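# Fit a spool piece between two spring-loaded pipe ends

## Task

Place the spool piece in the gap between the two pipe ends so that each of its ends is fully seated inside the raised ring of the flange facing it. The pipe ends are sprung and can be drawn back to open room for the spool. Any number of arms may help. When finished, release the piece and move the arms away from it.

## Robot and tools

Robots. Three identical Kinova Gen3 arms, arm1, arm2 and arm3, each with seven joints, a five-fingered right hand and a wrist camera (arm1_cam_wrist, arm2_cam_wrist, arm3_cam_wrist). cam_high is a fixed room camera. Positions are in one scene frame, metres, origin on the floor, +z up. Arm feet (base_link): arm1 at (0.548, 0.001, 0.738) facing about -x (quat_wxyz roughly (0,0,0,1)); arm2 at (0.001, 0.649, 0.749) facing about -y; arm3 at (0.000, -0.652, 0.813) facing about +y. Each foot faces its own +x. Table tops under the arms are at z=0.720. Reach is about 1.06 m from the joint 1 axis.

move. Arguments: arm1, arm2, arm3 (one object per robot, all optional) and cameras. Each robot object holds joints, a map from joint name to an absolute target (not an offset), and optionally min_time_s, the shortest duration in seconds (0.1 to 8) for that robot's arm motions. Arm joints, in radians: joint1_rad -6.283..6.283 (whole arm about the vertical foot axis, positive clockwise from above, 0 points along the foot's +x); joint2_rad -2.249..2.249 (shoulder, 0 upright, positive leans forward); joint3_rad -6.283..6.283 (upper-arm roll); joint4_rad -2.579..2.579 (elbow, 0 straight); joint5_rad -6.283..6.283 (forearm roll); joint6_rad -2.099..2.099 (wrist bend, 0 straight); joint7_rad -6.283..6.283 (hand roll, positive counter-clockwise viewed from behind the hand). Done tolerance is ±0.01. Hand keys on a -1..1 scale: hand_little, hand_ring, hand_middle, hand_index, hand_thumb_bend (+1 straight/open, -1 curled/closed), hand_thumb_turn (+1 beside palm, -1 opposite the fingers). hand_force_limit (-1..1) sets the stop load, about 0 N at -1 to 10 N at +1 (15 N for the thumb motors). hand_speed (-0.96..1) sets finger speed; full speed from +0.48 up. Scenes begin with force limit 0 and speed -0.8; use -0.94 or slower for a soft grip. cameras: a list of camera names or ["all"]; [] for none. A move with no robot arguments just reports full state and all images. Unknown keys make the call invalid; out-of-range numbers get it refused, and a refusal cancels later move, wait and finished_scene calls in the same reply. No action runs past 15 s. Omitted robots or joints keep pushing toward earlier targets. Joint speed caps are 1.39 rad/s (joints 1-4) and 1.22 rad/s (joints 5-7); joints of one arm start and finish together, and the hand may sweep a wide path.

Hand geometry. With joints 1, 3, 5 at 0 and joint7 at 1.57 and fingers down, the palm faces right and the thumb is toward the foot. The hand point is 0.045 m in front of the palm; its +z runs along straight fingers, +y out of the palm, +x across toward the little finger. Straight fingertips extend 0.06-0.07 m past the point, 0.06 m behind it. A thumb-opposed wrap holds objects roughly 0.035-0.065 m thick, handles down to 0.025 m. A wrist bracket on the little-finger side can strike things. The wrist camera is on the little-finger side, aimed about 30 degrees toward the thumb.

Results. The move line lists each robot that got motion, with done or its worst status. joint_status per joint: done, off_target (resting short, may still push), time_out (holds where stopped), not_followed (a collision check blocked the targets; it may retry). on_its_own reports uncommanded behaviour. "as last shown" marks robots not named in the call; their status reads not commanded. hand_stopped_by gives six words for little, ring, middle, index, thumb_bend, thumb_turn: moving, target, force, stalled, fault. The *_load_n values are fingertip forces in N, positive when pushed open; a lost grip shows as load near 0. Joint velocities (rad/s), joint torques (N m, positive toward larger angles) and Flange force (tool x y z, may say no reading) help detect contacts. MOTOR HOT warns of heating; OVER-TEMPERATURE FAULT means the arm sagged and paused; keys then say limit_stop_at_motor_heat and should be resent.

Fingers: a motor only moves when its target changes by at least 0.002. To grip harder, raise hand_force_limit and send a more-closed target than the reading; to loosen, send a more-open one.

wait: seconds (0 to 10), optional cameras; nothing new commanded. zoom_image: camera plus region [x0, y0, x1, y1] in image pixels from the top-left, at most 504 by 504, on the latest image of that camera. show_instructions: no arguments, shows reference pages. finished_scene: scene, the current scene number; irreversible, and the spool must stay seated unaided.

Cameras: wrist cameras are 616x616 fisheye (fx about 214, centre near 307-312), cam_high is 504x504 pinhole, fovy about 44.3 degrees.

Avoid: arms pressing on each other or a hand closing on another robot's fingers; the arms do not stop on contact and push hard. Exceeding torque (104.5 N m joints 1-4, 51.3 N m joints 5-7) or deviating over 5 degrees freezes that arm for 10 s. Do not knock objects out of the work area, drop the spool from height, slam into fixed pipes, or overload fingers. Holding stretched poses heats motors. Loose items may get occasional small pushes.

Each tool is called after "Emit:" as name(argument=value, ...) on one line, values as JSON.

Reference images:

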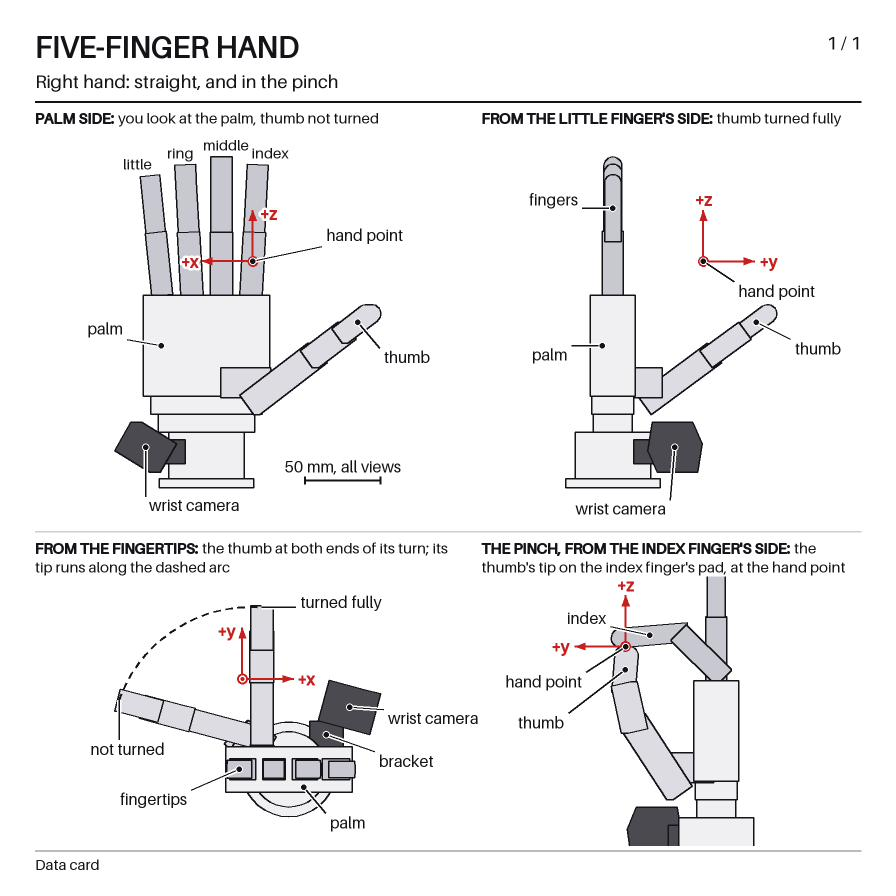

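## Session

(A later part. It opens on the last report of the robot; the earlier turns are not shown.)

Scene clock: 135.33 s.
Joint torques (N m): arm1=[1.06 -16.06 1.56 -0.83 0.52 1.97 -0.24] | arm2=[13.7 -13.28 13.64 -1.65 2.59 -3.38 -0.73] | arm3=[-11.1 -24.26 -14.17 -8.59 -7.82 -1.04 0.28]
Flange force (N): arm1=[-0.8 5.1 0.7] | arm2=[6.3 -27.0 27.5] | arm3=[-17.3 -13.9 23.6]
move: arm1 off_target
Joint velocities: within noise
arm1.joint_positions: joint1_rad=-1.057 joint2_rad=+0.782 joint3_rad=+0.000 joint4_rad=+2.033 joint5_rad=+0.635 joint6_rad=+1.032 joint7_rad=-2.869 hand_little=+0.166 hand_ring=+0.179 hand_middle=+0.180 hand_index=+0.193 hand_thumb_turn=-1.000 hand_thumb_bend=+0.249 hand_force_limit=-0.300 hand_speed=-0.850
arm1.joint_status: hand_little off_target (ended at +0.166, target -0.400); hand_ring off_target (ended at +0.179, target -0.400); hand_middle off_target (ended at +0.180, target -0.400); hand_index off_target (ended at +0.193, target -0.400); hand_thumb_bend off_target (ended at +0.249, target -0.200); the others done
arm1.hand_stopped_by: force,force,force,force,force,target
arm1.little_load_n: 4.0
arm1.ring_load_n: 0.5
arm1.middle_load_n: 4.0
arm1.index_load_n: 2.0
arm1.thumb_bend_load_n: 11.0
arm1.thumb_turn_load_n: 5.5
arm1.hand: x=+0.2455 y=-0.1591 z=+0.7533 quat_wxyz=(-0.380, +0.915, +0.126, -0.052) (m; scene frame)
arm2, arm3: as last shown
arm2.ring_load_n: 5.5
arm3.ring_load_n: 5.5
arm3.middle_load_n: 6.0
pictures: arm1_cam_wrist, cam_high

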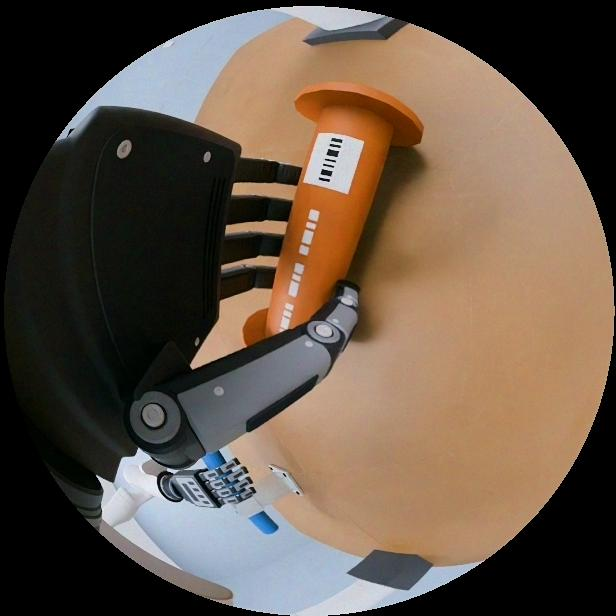

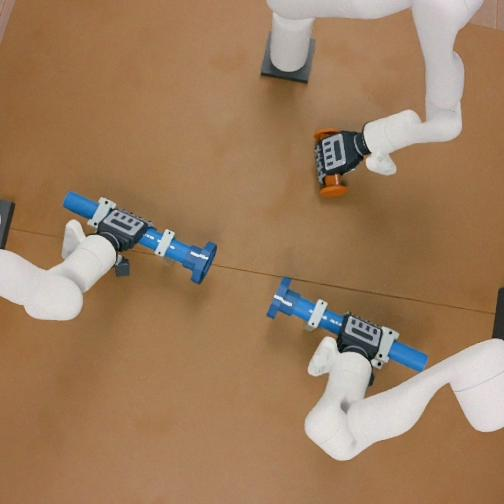

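Emit:
move(arm1={"joints":{"joint1_rad":-1.08,"joint2_rad":0.60,"joint3_rad":0,"joint4_rad":2.06,"joint5_rad":0.6,"joint6_rad":1.13,"joint7_rad":-2.75},"min_time_s":2}, arm2={"joints":{"joint1_rad":0.4037,"joint2_rad":0.6340,"joint3_rad":0,"joint4_rad":2.1243,"joint5_rad":-1.1012,"joint6_rad":0.9032,"joint7_rad":-3.6327},"min_time_s":2}, arm3={"joints":{"joint1_rad":-0.6699,"joint2_rad":0.9894,"joint3_rad":0,"joint4_rad":1.5112,"joint5_rad":0.4689,"joint6_rad":1.3332,"joint7_rad":-2.7495},"min_time_s":2}, cameras=["cam_high"])

Emit:
move(arm1={"joints":{"joint1_rad":-0.1611,"joint2_rad":0.2382,"joint3_rad":0,"joint4_rad":1.6888,"joint5_rad":0.5659,"joint6_rad":0.5425,"joint7_rad":-0.7904},"min_time_s":3.5})

Emit:
move(arm1={"joints":{"joint1_rad":-0.1887,"joint2_rad":0.4424,"joint3_rad":0,"joint4_rad":1.9328,"joint5_rad":1.4783,"joint6_rad":0.3005,"joint7_rad":-1.7879},"min_time_s":3}, cameras=["all"])

Emit:
zoom_image(camera="cam_high", region=[180, 200, 320, 340])

Scene clock: 138.43 s.
Joint torques (N m): arm1=[0.96 -15.25 1.4 -2.3 0.89 2.15 -0.22] | arm2=[12.78 -9.94 13.59 7.19 6.42 -1.85 -1.36] | arm3=[-26.06 -18.09 -35.21 15.91 -29.16 12.33 3.47]
Flange force (N): arm1=[-1.0 6.2 2.1] | arm2=[23.2 -29.5 31.0] | arm3=[-95.4 1.2 36.9]
move: arm1 done; arm2 done; arm3 done
TORQUE WARNING: arm3's joint5_rad reached its warning level (29.4 N m). A warning alone does not stop the arm.
Joint velocities: within noise
arm1.joint_positions: joint1_rad=-1.080 joint2_rad=+0.600 joint3_rad=+0.000 joint4_rad=+2.060 joint5_rad=+0.600 joint6_rad=+1.130 joint7_rad=-2.750 hand_little=+0.166 hand_ring=+0.179 hand_middle=+0.180 hand_index=+0.193 hand_thumb_turn=-1.000 hand_thumb_bend=+0.249 hand_force_limit=-0.300 hand_speed=-0.850
arm1.joint_status: all done
arm1.hand_stopped_by: force,force,force,force,force,target
arm1.little_load_n: 4.5
arm1.ring_load_n: 1.0
arm1.middle_load_n: 3.5
arm1.index_load_n: 2.0
arm1.thumb_bend_load_n: 11.5
arm1.thumb_turn_load_n: 5.0
arm1.hand: x=+0.2536 y=-0.1626 z=+0.8168 quat_wxyz=(-0.368, +0.916, +0.152, -0.059) (m; scene frame)
arm2.joint_positions: joint1_rad=+0.404 joint2_rad=+0.634 joint3_rad=+0.000 joint4_rad=+2.124 joint5_rad=-1.101 joint6_rad=+0.903 joint7_rad=-3.633 hand_little=+0.331 hand_ring=+0.335 hand_middle=+0.335 hand_index=+0.335 hand_thumb_turn=-1.000 hand_thumb_bend=+0.050 hand_force_limit=+0.400 hand_speed=-0.920
arm2.joint_status: all done
arm2.hand_stopped_by: force,force,force,force,force,target
arm2.little_load_n: 9.5
arm2.ring_load_n: 6.5
arm2.middle_load_n: 3.0
arm2.index_load_n: 3.0
arm2.thumb_bend_load_n: 11.0
arm2.thumb_turn_load_n: -0.5
arm2.hand: x=+0.0223 y=+0.3027 z=+0.8110 quat_wxyz=(+0.233, -0.563, +0.732, -0.304) (m; scene frame)
arm3.joint_positions: joint1_rad=-0.670 joint2_rad=+0.989 joint3_rad=+0.000 joint4_rad=+1.511 joint5_rad=+0.470 joint6_rad=+1.333 joint7_rad=-2.750 hand_little=+0.250 hand_ring=+0.253 hand_middle=+0.250 hand_index=+0.257 hand_thumb_turn=-1.000 hand_thumb_bend=+0.098 hand_force_limit=+0.400 hand_speed=-0.920
arm3.joint_status: all done
arm3.hand_stopped_by: force,force,force,force,force,target
arm3.little_load_n: 2.5
arm3.ring_load_n: 5.0
arm3.middle_load_n: 6.5
arm3.index_load_n: 6.5
arm3.thumb_bend_load_n: 12.0
arm3.thumb_turn_load_n: 5.0
arm3.hand: x=-0.1167 y=-0.2219 z=+0.8110 quat_wxyz=(-0.234, +0.564, -0.734, +0.298) (m; scene frame)
pictures: cam_high

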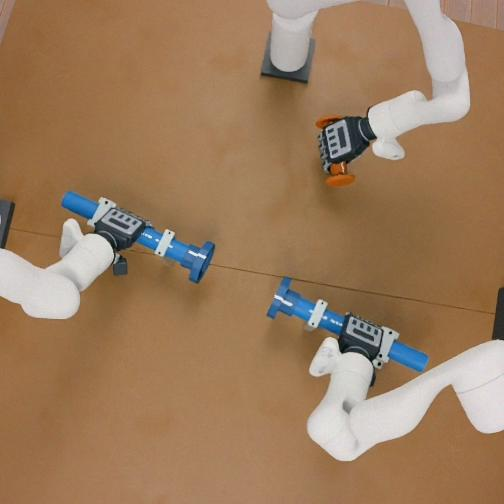

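Scene clock: 142.30 s.
Joint torques (N m): arm1=[0.99 -16.41 0.57 -9.59 0.93 -1.41 -0.25] | arm2=[12.8 -9.95 13.54 7.25 6.4 -1.83 -1.34] | arm3=[-25.99 -18.02 -35.21 15.9 -29.21 12.42 3.46]
Flange force (N): arm1=[-2.9 -1.6 4.9] | arm2=[23.4 -29.6 30.8] | arm3=[-95.2 0.9 37.1]
move: arm1 done
TORQUE WARNING: arm3's joint5_rad reached its warning level (29.4 N m). A warning alone does not stop the arm.
Joint velocities: within noise
arm1.joint_positions: joint1_rad=-0.161 joint2_rad=+0.238 joint3_rad=+0.000 joint4_rad=+1.689 joint5_rad=+0.566 joint6_rad=+0.542 joint7_rad=-0.790 hand_little=+0.166 hand_ring=+0.179 hand_middle=+0.180 hand_index=+0.193 hand_thumb_turn=-1.000 hand_thumb_bend=+0.249 hand_force_limit=-0.300 hand_speed=-0.850
arm1.joint_status: all done
arm1.hand_stopped_by: force,force,force,force,force,target
arm1.little_load_n: 4.5
arm1.ring_load_n: 0.5
arm1.middle_load_n: 4.0
arm1.index_load_n: 2.0
arm1.thumb_bend_load_n: 11.5
arm1.thumb_turn_load_n: 5.0
arm1.hand: x=-0.0326 y=-0.0140 z=+1.0522 quat_wxyz=(-0.304, +0.732, +0.564, -0.233) (m; scene frame)
arm2: as last shown
arm2.little_load_n: 9.0
arm2.ring_load_n: 7.0
arm2.thumb_bend_load_n: 11.5
arm3.joint_positions: joint1_rad=-0.670 joint2_rad=+0.989 joint3_rad=+0.000 joint4_rad=+1.511 joint5_rad=+0.470 joint6_rad=+1.333 joint7_rad=-2.750 hand_little=+0.250 hand_ring=+0.253 hand_middle=+0.250 hand_index=+0.257 hand_thumb_turn=-1.000 hand_thumb_bend=+0.098 hand_force_limit=+0.400 hand_speed=-0.920
arm3.joint_status: not commanded
arm3.hand_stopped_by: force,force,force,force,force,target
arm3.little_load_n: 2.5
arm3.ring_load_n: 5.0
arm3.middle_load_n: 6.5
arm3.index_load_n: 7.0
arm3.thumb_bend_load_n: 12.0
arm3.thumb_turn_load_n: 5.0
arm3.hand: x=-0.1168 y=-0.2219 z=+0.8110 quat_wxyz=(-0.234, +0.564, -0.734, +0.298) (m; scene frame)
pictures: none

Scene clock: 145.67 s.
Joint torques (N m): arm1=[1 -18.08 0.82 -7.48 0.73 0.6 -0.24] | arm2=[12.75 -9.91 13.53 7.2 6.39 -1.84 -1.39] | arm3=[-25.99 -18.07 -35.17 15.96 -29.21 12.41 3.46]
Flange force (N): arm1=no reading | arm2=[23.1 -29.4 30.8] | arm3=[-95.4 1.2 36.9]
move: arm1 done
TORQUE WARNING: arm3's joint5_rad reached its warning level (29.4 N m). A warning alone does not stop the arm.
Joint velocities: within noise
arm1.joint_positions: joint1_rad=-0.189 joint2_rad=+0.442 joint3_rad=+0.000 joint4_rad=+1.933 joint5_rad=+1.478 joint6_rad=+0.300 joint7_rad=-1.788 hand_little=+0.166 hand_ring=+0.179 hand_middle=+0.180 hand_index=+0.193 hand_thumb_turn=-1.000 hand_thumb_bend=+0.249 hand_force_limit=-0.300 hand_speed=-0.850
arm1.joint_status: all done
arm1.hand_stopped_by: force,force,force,force,force,target
arm1.little_load_n: 4.0
arm1.ring_load_n: 0.5
arm1.middle_load_n: 4.0
arm1.index_load_n: 2.0
arm1.thumb_bend_load_n: 11.5
arm1.thumb_turn_load_n: 5.0
arm1.hand: x=-0.0359 y=-0.0256 z=+0.9067 quat_wxyz=(-0.304, +0.732, +0.564, -0.233) (m; scene frame)
arm2: as last shown
arm2.little_load_n: 9.5
arm2.thumb_bend_load_n: 11.0
arm2.thumb_turn_load_n: -1.0
arm3.joint_positions: joint1_rad=-0.670 joint2_rad=+0.989 joint3_rad=+0.000 joint4_rad=+1.511 joint5_rad=+0.470 joint6_rad=+1.333 joint7_rad=-2.750 hand_little=+0.250 hand_ring=+0.253 hand_middle=+0.250 hand_index=+0.257 hand_thumb_turn=-1.000 hand_thumb_bend=+0.098 hand_force_limit=+0.400 hand_speed=-0.920
arm3.joint_status: not commanded
arm3.hand_stopped_by: force,force,force,force,force,target
arm3.little_load_n: 2.5
arm3.ring_load_n: 5.0
arm3.middle_load_n: 7.0
arm3.index_load_n: 7.0
arm3.thumb_bend_load_n: 12.0
arm3.thumb_turn_load_n: 4.5
arm3.hand: x=-0.1168 y=-0.2219 z=+0.8109 quat_wxyz=(-0.234, +0.564, -0.734, +0.298) (m; scene frame)
pictures: arm1_cam_wrist, arm2_cam_wrist, arm3_cam_wrist, cam_high

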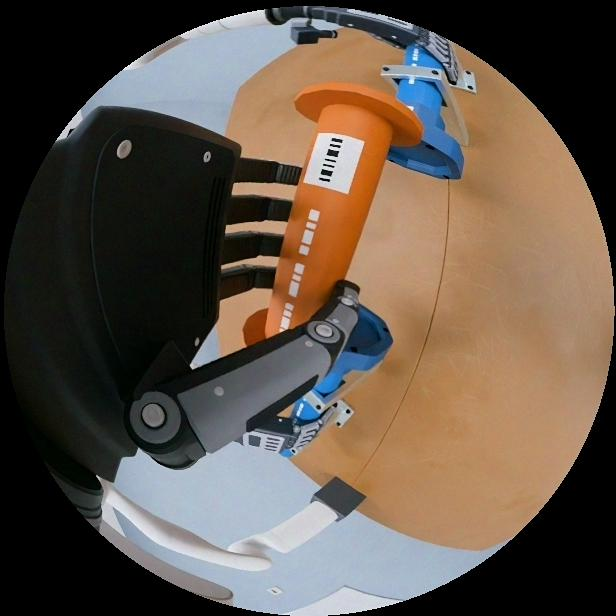

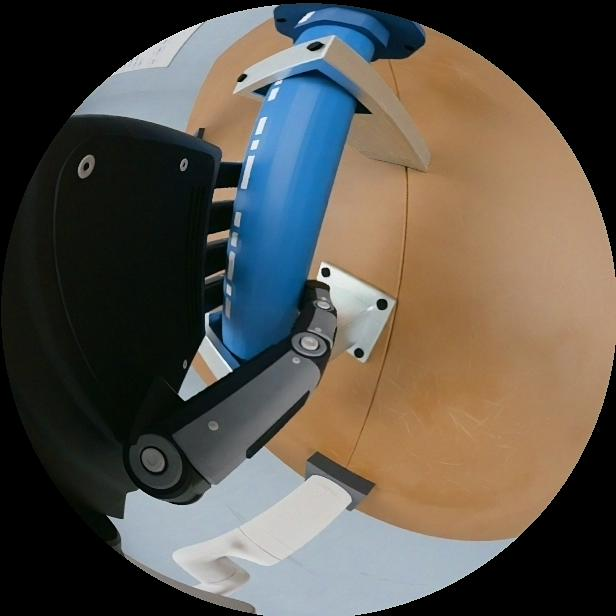

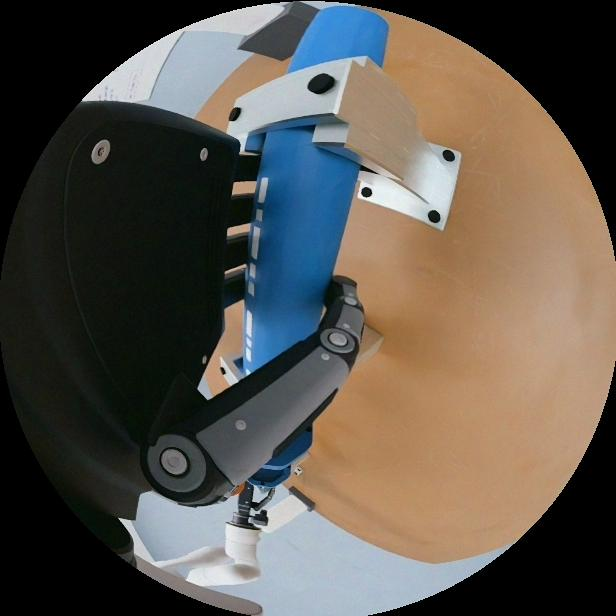

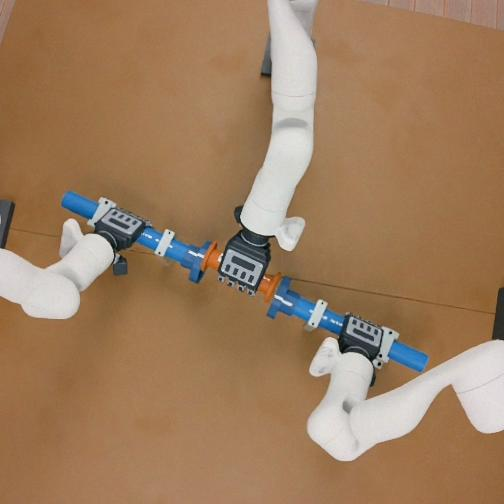

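Scaled by 3.600 from the camera's 504x504 image, which has a finer 720x720 frame.

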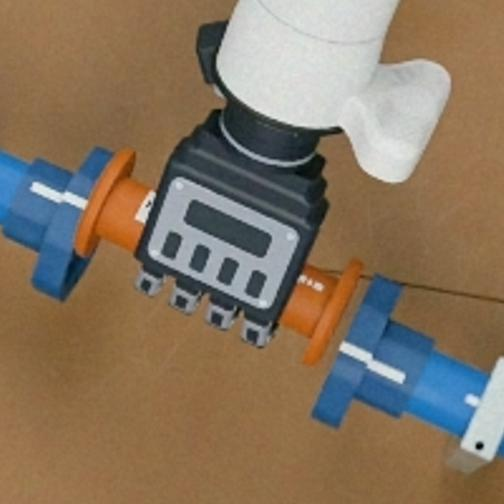

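Emit:
move(arm3={"joints":{"joint1_rad":-0.6611,"joint2_rad":0.9953,"joint3_rad":0,"joint4_rad":1.4949,"joint5_rad":0.4737,"joint6_rad":1.3401,"joint7_rad":-2.7398},"min_time_s":1}, cameras=["cam_high","arm3_cam_wrist"])

Emit:
zoom_image(camera="cam_high", region=[190, 220, 290, 320])

Emit:
zoom_image(camera="cam_high", region=[280, 260, 430, 400])

Scene clock: 147.13 s.
Joint torques (N m): arm1=[0.99 -18.18 0.87 -7.49 0.75 0.64 -0.23] | arm2=[12.8 -9.96 13.46 7.2 6.45 -1.86 -1.34] | arm3=[-11.38 -24.09 -14.49 -9.06 -7.85 -1.36 0.47]
Flange force (N): arm1=no reading | arm2=[23.3 -29.6 30.8] | arm3=[-16.3 -15.4 24.1]
move: arm3 done
TORQUE WARNING: arm3's joint5_rad reached its warning level (29.4 N m). A warning alone does not stop the arm.
Joint velocities: within noise
arm1.joint_positions: joint1_rad=-0.189 joint2_rad=+0.442 joint3_rad=+0.000 joint4_rad=+1.933 joint5_rad=+1.478 joint6_rad=+0.300 joint7_rad=-1.788 hand_little=+0.166 hand_ring=+0.179 hand_middle=+0.180 hand_index=+0.193 hand_thumb_turn=-1.000 hand_thumb_bend=+0.249 hand_force_limit=-0.300 hand_speed=-0.850
arm1.joint_status: not commanded
arm1.hand_stopped_by: force,force,force,force,force,target
arm1.little_load_n: 4.0
arm1.ring_load_n: 1.0
arm1.middle_load_n: 4.0
arm1.index_load_n: 2.0
arm1.thumb_bend_load_n: 11.5
arm1.thumb_turn_load_n: 5.0
arm1.hand: x=-0.0359 y=-0.0256 z=+0.9067 quat_wxyz=(-0.304, +0.732, +0.564, -0.233) (m; scene frame)
arm2: as last shown
arm2.index_load_n: 3.5
arm2.thumb_turn_load_n: -0.5
arm3.joint_positions: joint1_rad=-0.661 joint2_rad=+0.995 joint3_rad=+0.000 joint4_rad=+1.495 joint5_rad=+0.474 joint6_rad=+1.340 joint7_rad=-2.740 hand_little=+0.250 hand_ring=+0.253 hand_middle=+0.250 hand_index=+0.257 hand_thumb_turn=-1.000 hand_thumb_bend=+0.098 hand_force_limit=+0.400 hand_speed=-0.920
arm3.joint_status: all done
arm3.hand_stopped_by: force,force,force,force,force,target
arm3.little_load_n: 4.5
arm3.ring_load_n: 6.0
arm3.middle_load_n: 6.0
arm3.index_load_n: 5.0
arm3.thumb_bend_load_n: 11.0
arm3.thumb_turn_load_n: 3.0
arm3.hand: x=-0.1153 y=-0.2163 z=+0.8108 quat_wxyz=(-0.234, +0.564, -0.734, +0.298) (m; scene frame)
pictures: arm3_cam_wrist, cam_high

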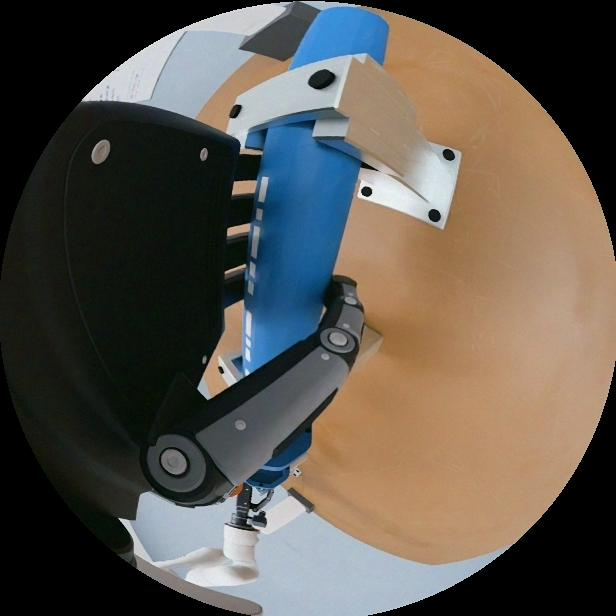

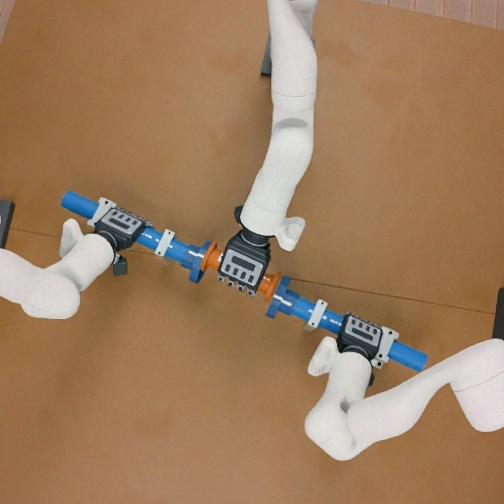

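Scaled by 5.040 from the camera's 504x504 image, which has a finer 720x720 frame.

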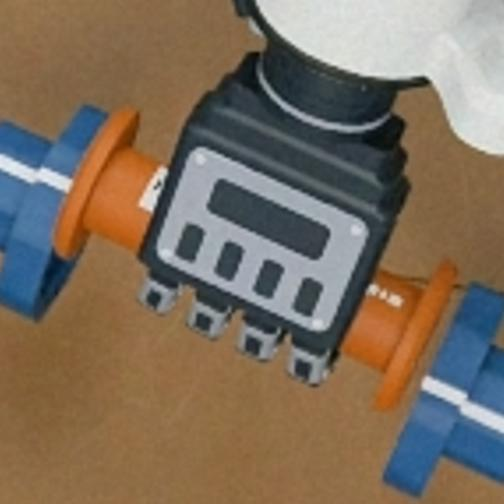

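Scaled by 3.360 from the camera's 504x504 image, which has a finer 720x720 frame.

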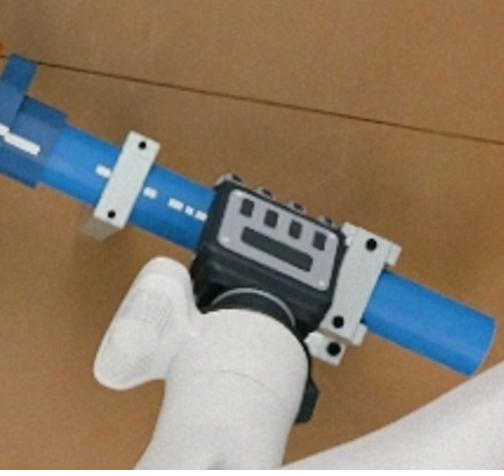

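Emit:
move(arm1={"joints":{"joint1_rad":-0.1843,"joint2_rad":0.5613,"joint3_rad":0,"joint4_rad":1.9684,"joint5_rad":1.9640,"joint6_rad":0.3214,"joint7_rad":-2.2928},"min_time_s":3}, cameras=["all"])

Emit:
zoom_image(camera="cam_high", region=[190, 220, 290, 320])

Emit:
zoom_image(camera="arm1_cam_wrist", region=[220, 20, 500, 460])

Scene clock: 151.43 s.
Joint torques (N m): arm1=[1 -19.22 0.96 -6.57 0.66 1.6 -0.23] | arm2=[12.76 -9.9 13.6 7.22 6.38 -1.86 -1.35] | arm3=[-10.96 -24.21 -14.11 -9.16 -7.52 -1.34 0.46]
Flange force (N): arm1=[-5.4 -2.6 4.4] | arm2=[23.3 -29.6 30.7] | arm3=[-15.3 -14.9 23.8]
move: arm1 done
Joint velocities: within noise
arm1.joint_positions: joint1_rad=-0.184 joint2_rad=+0.561 joint3_rad=+0.000 joint4_rad=+1.968 joint5_rad=+1.964 joint6_rad=+0.321 joint7_rad=-2.293 hand_little=+0.166 hand_ring=+0.179 hand_middle=+0.180 hand_index=+0.193 hand_thumb_turn=-1.000 hand_thumb_bend=+0.249 hand_force_limit=-0.300 hand_speed=-0.850
arm1.joint_status: all done
arm1.hand_stopped_by: force,force,force,force,force,target
arm1.little_load_n: 4.0
arm1.ring_load_n: 0.5
arm1.middle_load_n: 3.5
arm1.index_load_n: 2.0
arm1.thumb_bend_load_n: 11.5
arm1.thumb_turn_load_n: 5.5
arm1.hand: x=-0.0423 y=-0.0250 z=+0.8518 quat_wxyz=(-0.304, +0.732, +0.564, -0.233) (m; scene frame)
arm2, arm3: as last shown
arm2.little_load_n: 9.0
arm2.ring_load_n: 6.5
arm2.middle_load_n: 2.5
arm2.index_load_n: 3.0
pictures: arm1_cam_wrist, arm2_cam_wrist, arm3_cam_wrist, cam_high

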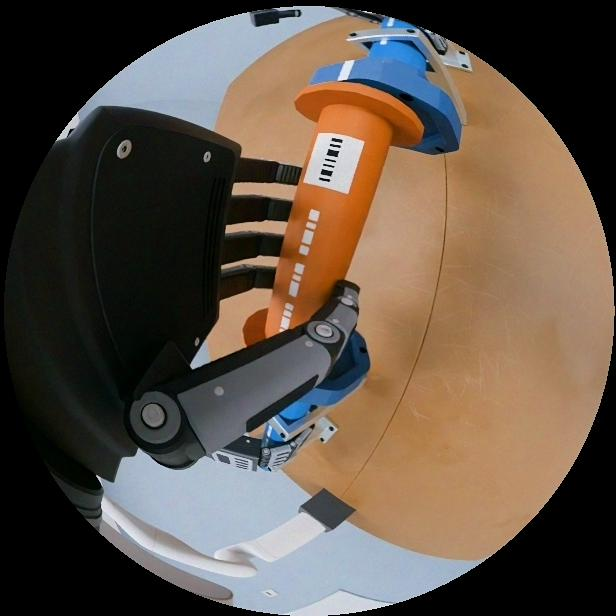

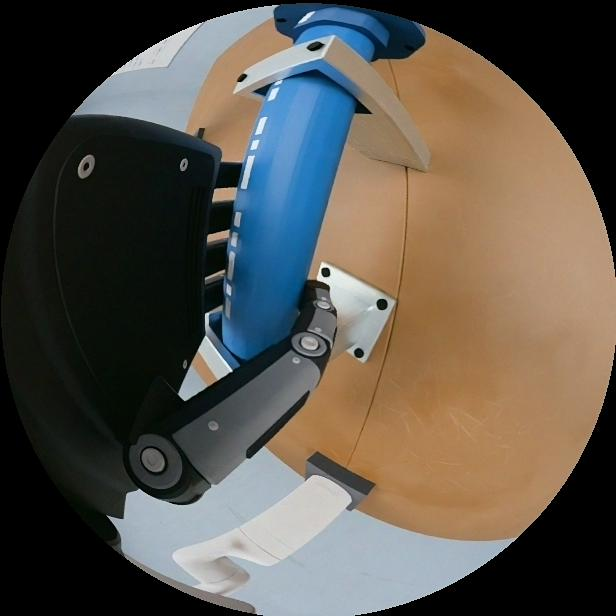

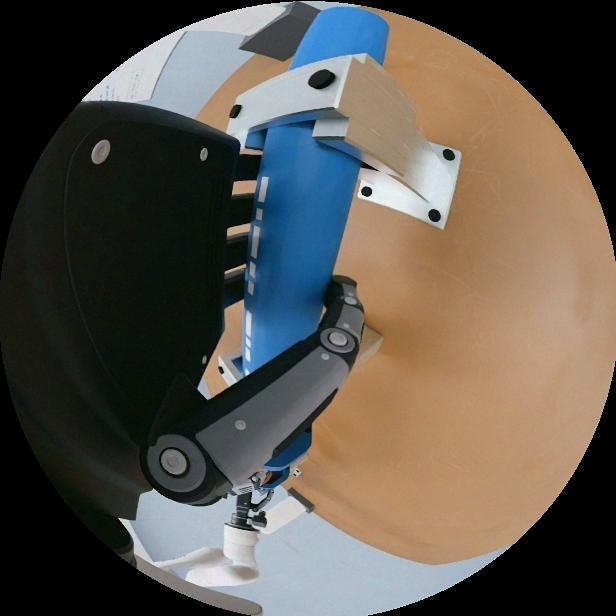

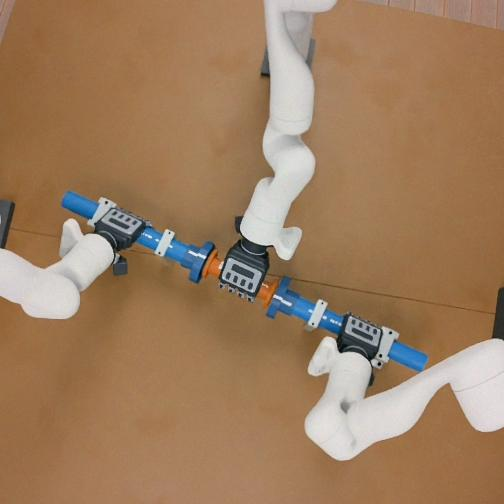

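Scaled by 5.040 from the camera's 504x504 image, which has a finer 720x720 frame.

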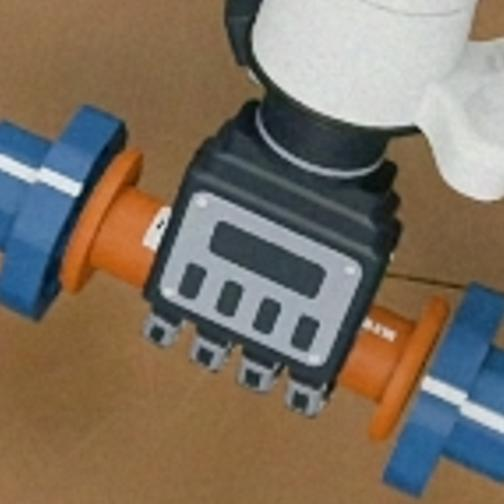

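Scaled by 1.145 from the camera's 616x616 image, which has a finer 880x880 frame.

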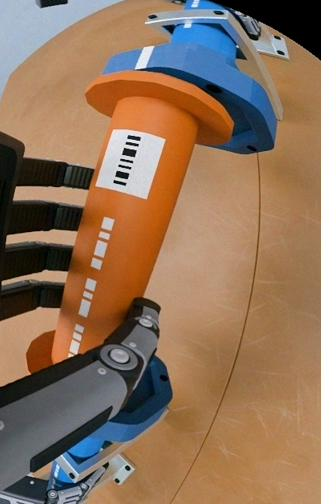

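Emit:
zoom_image(camera="arm1_cam_wrist", region=[280, 30, 480, 170])

Emit:
zoom_image(camera="arm1_cam_wrist", region=[230, 290, 380, 440])

Scaled by 2.520 from the camera's 616x616 image, which has a finer 880x880 frame.

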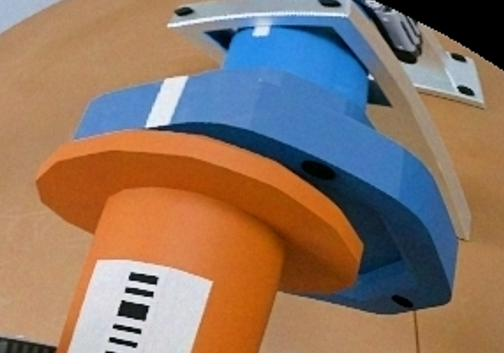

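Scaled by 3.360 from the camera's 616x616 image, which has a finer 880x880 frame.

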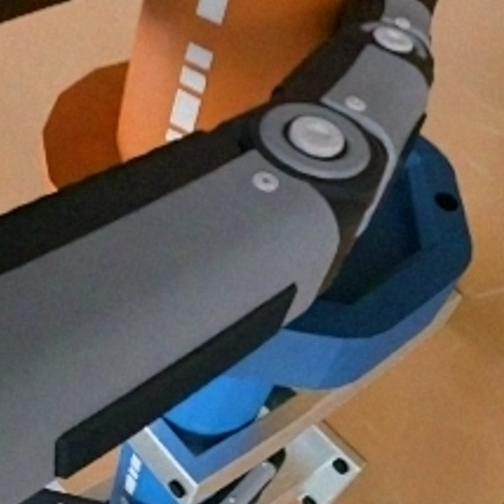

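Emit:
move(arm1={"joints":{"joint1_rad":-0.1808,"joint2_rad":0.6125,"joint3_rad":0,"joint4_rad":1.9877,"joint5_rad":2.1476,"joint6_rad":0.3528,"joint7_rad":-2.4844},"min_time_s":2}, cameras=["arm1_cam_wrist","cam_high"])

Emit:
zoom_image(camera="cam_high", region=[190, 220, 290, 320])

Emit:
zoom_image(camera="arm1_cam_wrist", region=[280, 30, 480, 170])

Emit:
zoom_image(camera="arm1_cam_wrist", region=[230, 290, 380, 440])

Scene clock: 155.97 s.
Joint torques (N m): arm1=[1.03 -19.63 1.02 -6 0.58 1.9 -0.23] | arm2=[12.83 -9.91 13.53 7.21 6.42 -1.8 -1.33] | arm3=[-10.98 -24.29 -14.09 -9.22 -7.52 -1.34 0.47]
Flange force (N): arm1=[-5.5 -1.4 5.2] | arm2=[23.3 -29.7 30.9] | arm3=[-15.2 -14.8 24.0]
move: arm1 done
Joint velocities: within noise
arm1.joint_positions: joint1_rad=-0.181 joint2_rad=+0.612 joint3_rad=+0.000 joint4_rad=+1.988 joint5_rad=+2.148 joint6_rad=+0.353 joint7_rad=-2.484 hand_little=+0.166 hand_ring=+0.179 hand_middle=+0.180 hand_index=+0.193 hand_thumb_turn=-1.000 hand_thumb_bend=+0.249 hand_force_limit=-0.300 hand_speed=-0.850
arm1.joint_status: all done
arm1.hand_stopped_by: force,force,force,force,force,target
arm1.little_load_n: 4.0
arm1.ring_load_n: 0.5
arm1.middle_load_n: 3.5
arm1.index_load_n: 2.0
arm1.thumb_bend_load_n: 11.0
arm1.thumb_turn_load_n: 5.5
arm1.hand: x=-0.0418 y=-0.0235 z=+0.8277 quat_wxyz=(-0.304, +0.732, +0.564, -0.233) (m; scene frame)
arm2, arm3: as last shown
arm2.little_load_n: 9.5
arm2.ring_load_n: 7.0
arm2.middle_load_n: 3.0
arm2.thumb_turn_load_n: 0.0
pictures: arm1_cam_wrist, cam_high

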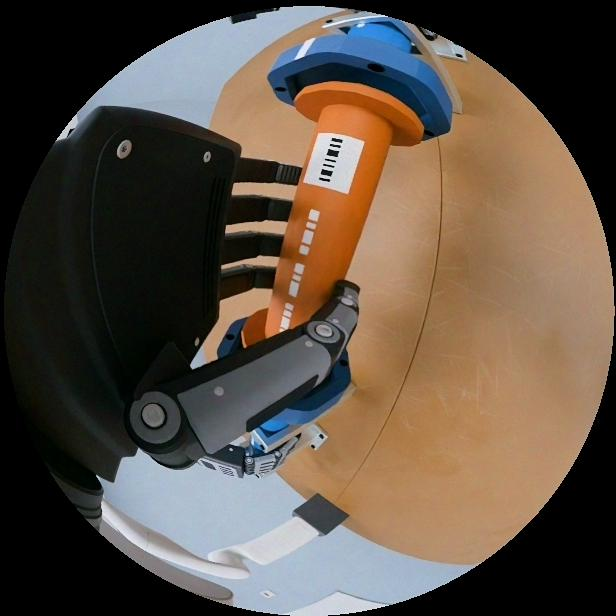

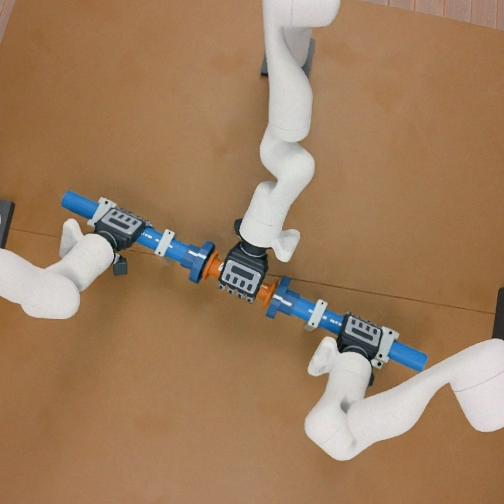

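Scaled by 5.040 from the camera's 504x504 image, which has a finer 720x720 frame.

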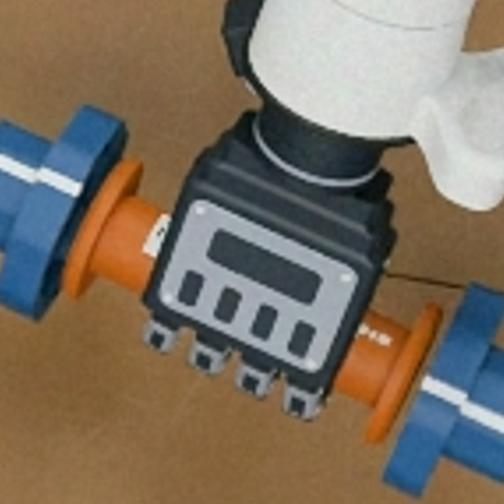

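Scaled by 2.520 from the camera's 616x616 image, which has a finer 880x880 frame.

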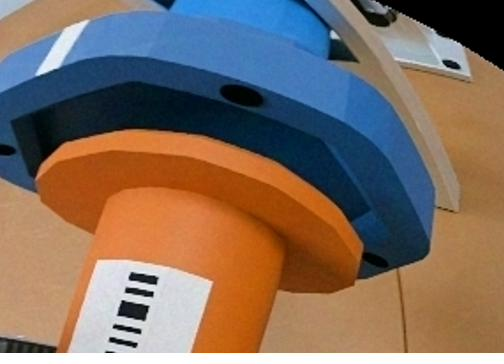

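Scaled by 3.360 from the camera's 616x616 image, which has a finer 880x880 frame.

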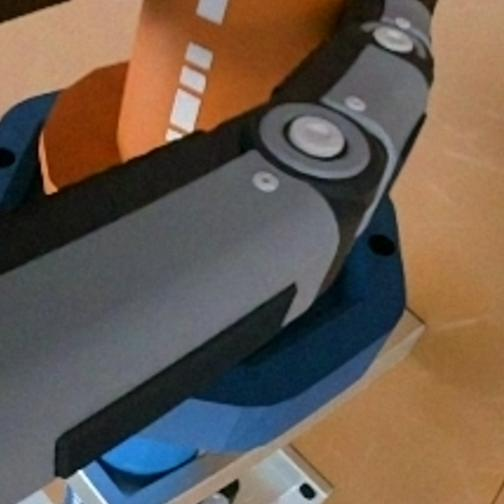

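Emit:
zoom_image(camera="arm1_cam_wrist", region=[265, 25, 365, 115])

Emit:
zoom_image(camera="arm1_cam_wrist", region=[365, 40, 465, 150])

Emit:
zoom_image(camera="arm1_cam_wrist", region=[205, 300, 305, 390])

Scaled by 5.040 from the camera's 616x616 image, which has a finer 880x880 frame.

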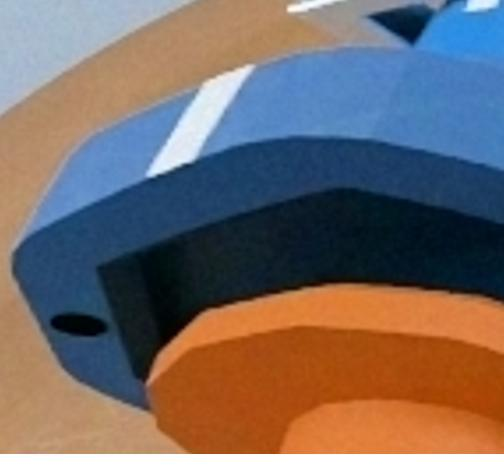

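Scaled by 4.582 from the camera's 616x616 image, which has a finer 880x880 frame.

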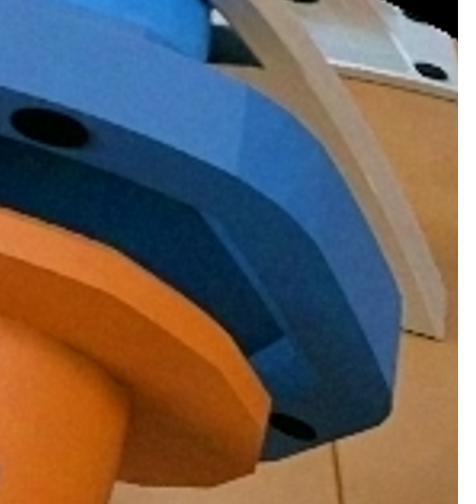

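Scaled by 5.040 from the camera's 616x616 image, which has a finer 880x880 frame.

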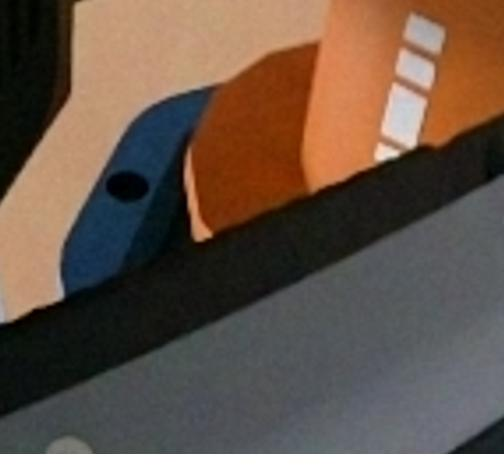

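Emit:
move(arm2={"joints":{"joint1_rad":0.4007,"joint2_rad":0.6422,"joint3_rad":0,"joint4_rad":2.0987,"joint5_rad":-1.0914,"joint6_rad":0.9102,"joint7_rad":-3.6531},"min_time_s":2}, cameras=["arm1_cam_wrist","cam_high"])

Emit:
zoom_image(camera="arm1_cam_wrist", region=[265, 25, 465, 165])

Emit:
zoom_image(camera="cam_high", region=[190, 220, 290, 320])

Scene clock: 160.83 s.
Joint torques (N m): arm1=[0.99 -19.57 1.04 -6.05 0.55 1.89 -0.21] | arm2=[13.77 -13.12 13.73 -1.85 2.52 -3.43 -0.98] | arm3=[-10.97 -24.17 -13.99 -9.08 -7.52 -1.3 0.47]
Flange force (N): arm1=[-5.0 -0.9 5.1] | arm2=[5.1 -26.9 27.4] | arm3=[-15.4 -14.8 23.7]
move: arm2 done
Joint velocities: within noise
arm1, arm3: as last shown
arm1.ring_load_n: 1.0
arm1.thumb_bend_load_n: 11.5
arm1.thumb_turn_load_n: 5.0
arm2.joint_positions: joint1_rad=+0.401 joint2_rad=+0.642 joint3_rad=+0.000 joint4_rad=+2.099 joint5_rad=-1.091 joint6_rad=+0.910 joint7_rad=-3.653 hand_little=+0.331 hand_ring=+0.335 hand_middle=+0.335 hand_index=+0.335 hand_thumb_turn=-1.000 hand_thumb_bend=+0.050 hand_force_limit=+0.400 hand_speed=-0.920
arm2.joint_status: all done
arm2.hand_stopped_by: force,force,force,force,force,target
arm2.little_load_n: 8.0
arm2.ring_load_n: 6.0
arm2.middle_load_n: 3.0
arm2.index_load_n: 3.5
arm2.thumb_bend_load_n: 11.0
arm2.thumb_turn_load_n: 0.0
arm2.hand: x=+0.0203 y=+0.2951 z=+0.8111 quat_wxyz=(+0.233, -0.563, +0.732, -0.304) (m; scene frame)
arm3.little_load_n: 5.0
pictures: arm1_cam_wrist, cam_high

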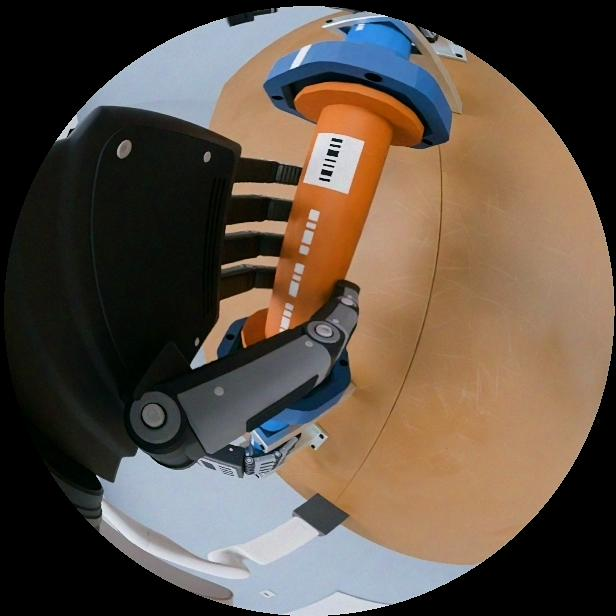

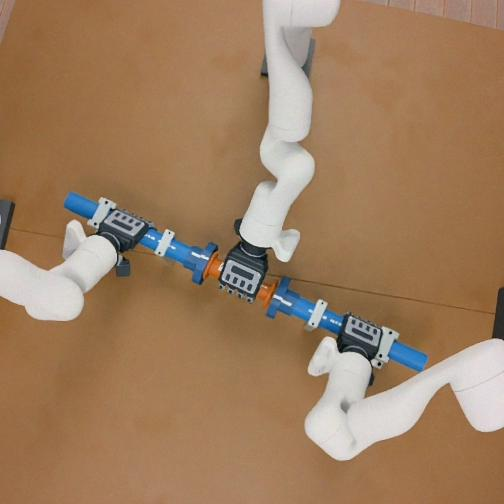

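Scaled by 2.520 from the camera's 616x616 image, which has a finer 880x880 frame.

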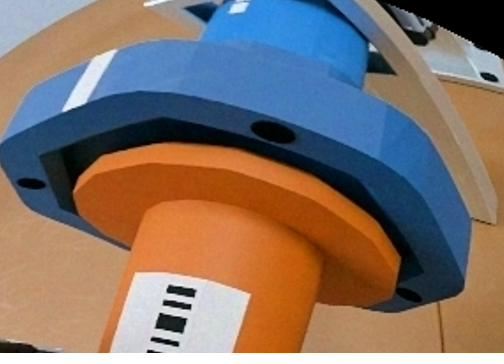

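Scaled by 5.040 from the camera's 504x504 image, which has a finer 720x720 frame.

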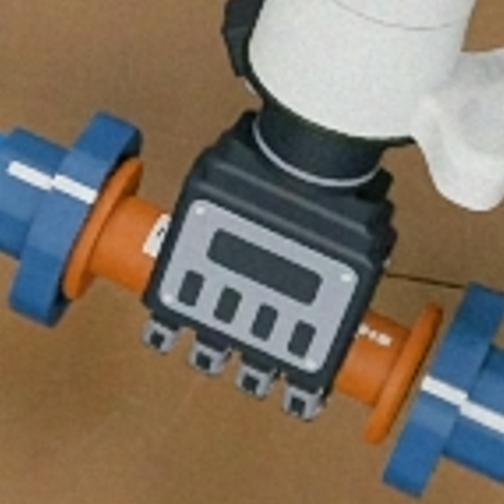

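Emit:
move(arm2={"joints":{"joint1_rad":0.3985,"joint2_rad":0.6487,"joint3_rad":0,"joint4_rad":2.0794,"joint5_rad":-1.0845,"joint6_rad":0.9153,"joint7_rad":-3.6678},"min_time_s":2}, cameras=["arm1_cam_wrist","cam_high"])

Emit:
zoom_image(camera="arm1_cam_wrist", region=[265, 25, 465, 165])

Emit:
zoom_image(camera="cam_high", region=[190, 220, 290, 320])

Scene clock: 163.30 s.
Joint torques (N m): arm1=[6.09 -16.54 5.92 -1.43 -0.13 2.68 0.29] | arm2=[12.83 -12.5 12.94 -8 -0.41 -5.63 -0.61] | arm3=[-11.01 -24.17 -14.04 -9.16 -7.48 -1.34 0.46]
Flange force (N): arm1=[-14.5 -4.8 5.3] | arm2=[-9.4 -27.8 14.7] | arm3=[-15.3 -15.0 23.8]
move: arm2 done
Joint velocities: within noise
arm1, arm3: as last shown
arm1.little_load_n: 3.5
arm1.middle_load_n: 5.0
arm1.index_load_n: 4.0
arm1.thumb_bend_load_n: 9.5
arm1.thumb_turn_load_n: 5.5
arm2.joint_positions: joint1_rad=+0.398 joint2_rad=+0.649 joint3_rad=+0.000 joint4_rad=+2.079 joint5_rad=-1.085 joint6_rad=+0.915 joint7_rad=-3.668 hand_little=+0.331 hand_ring=+0.335 hand_middle=+0.335 hand_index=+0.335 hand_thumb_turn=-1.000 hand_thumb_bend=+0.050 hand_force_limit=+0.400 hand_speed=-0.920
arm2.joint_status: all done
arm2.hand_stopped_by: force,force,force,force,force,target
arm2.little_load_n: 6.5
arm2.ring_load_n: 5.0
arm2.middle_load_n: 2.0
arm2.index_load_n: 3.0
arm2.thumb_bend_load_n: 11.0
arm2.thumb_turn_load_n: 0.5
arm2.hand: x=+0.0188 y=+0.2892 z=+0.8110 quat_wxyz=(+0.233, -0.563, +0.732, -0.304) (m; scene frame)
arm3.little_load_n: 4.5
pictures: arm1_cam_wrist, cam_high

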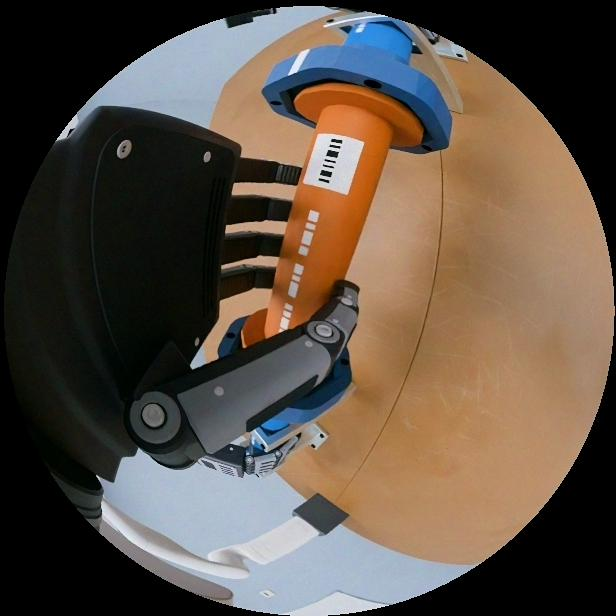

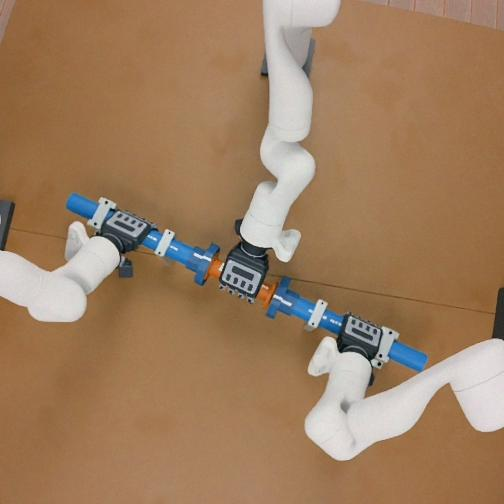

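Scaled by 2.520 from the camera's 616x616 image, which has a finer 880x880 frame.

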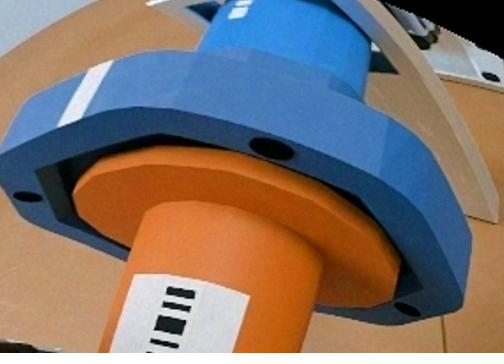

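Scaled by 5.040 from the camera's 504x504 image, which has a finer 720x720 frame.

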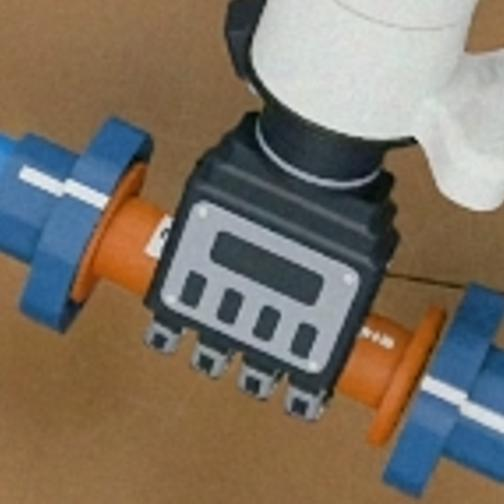

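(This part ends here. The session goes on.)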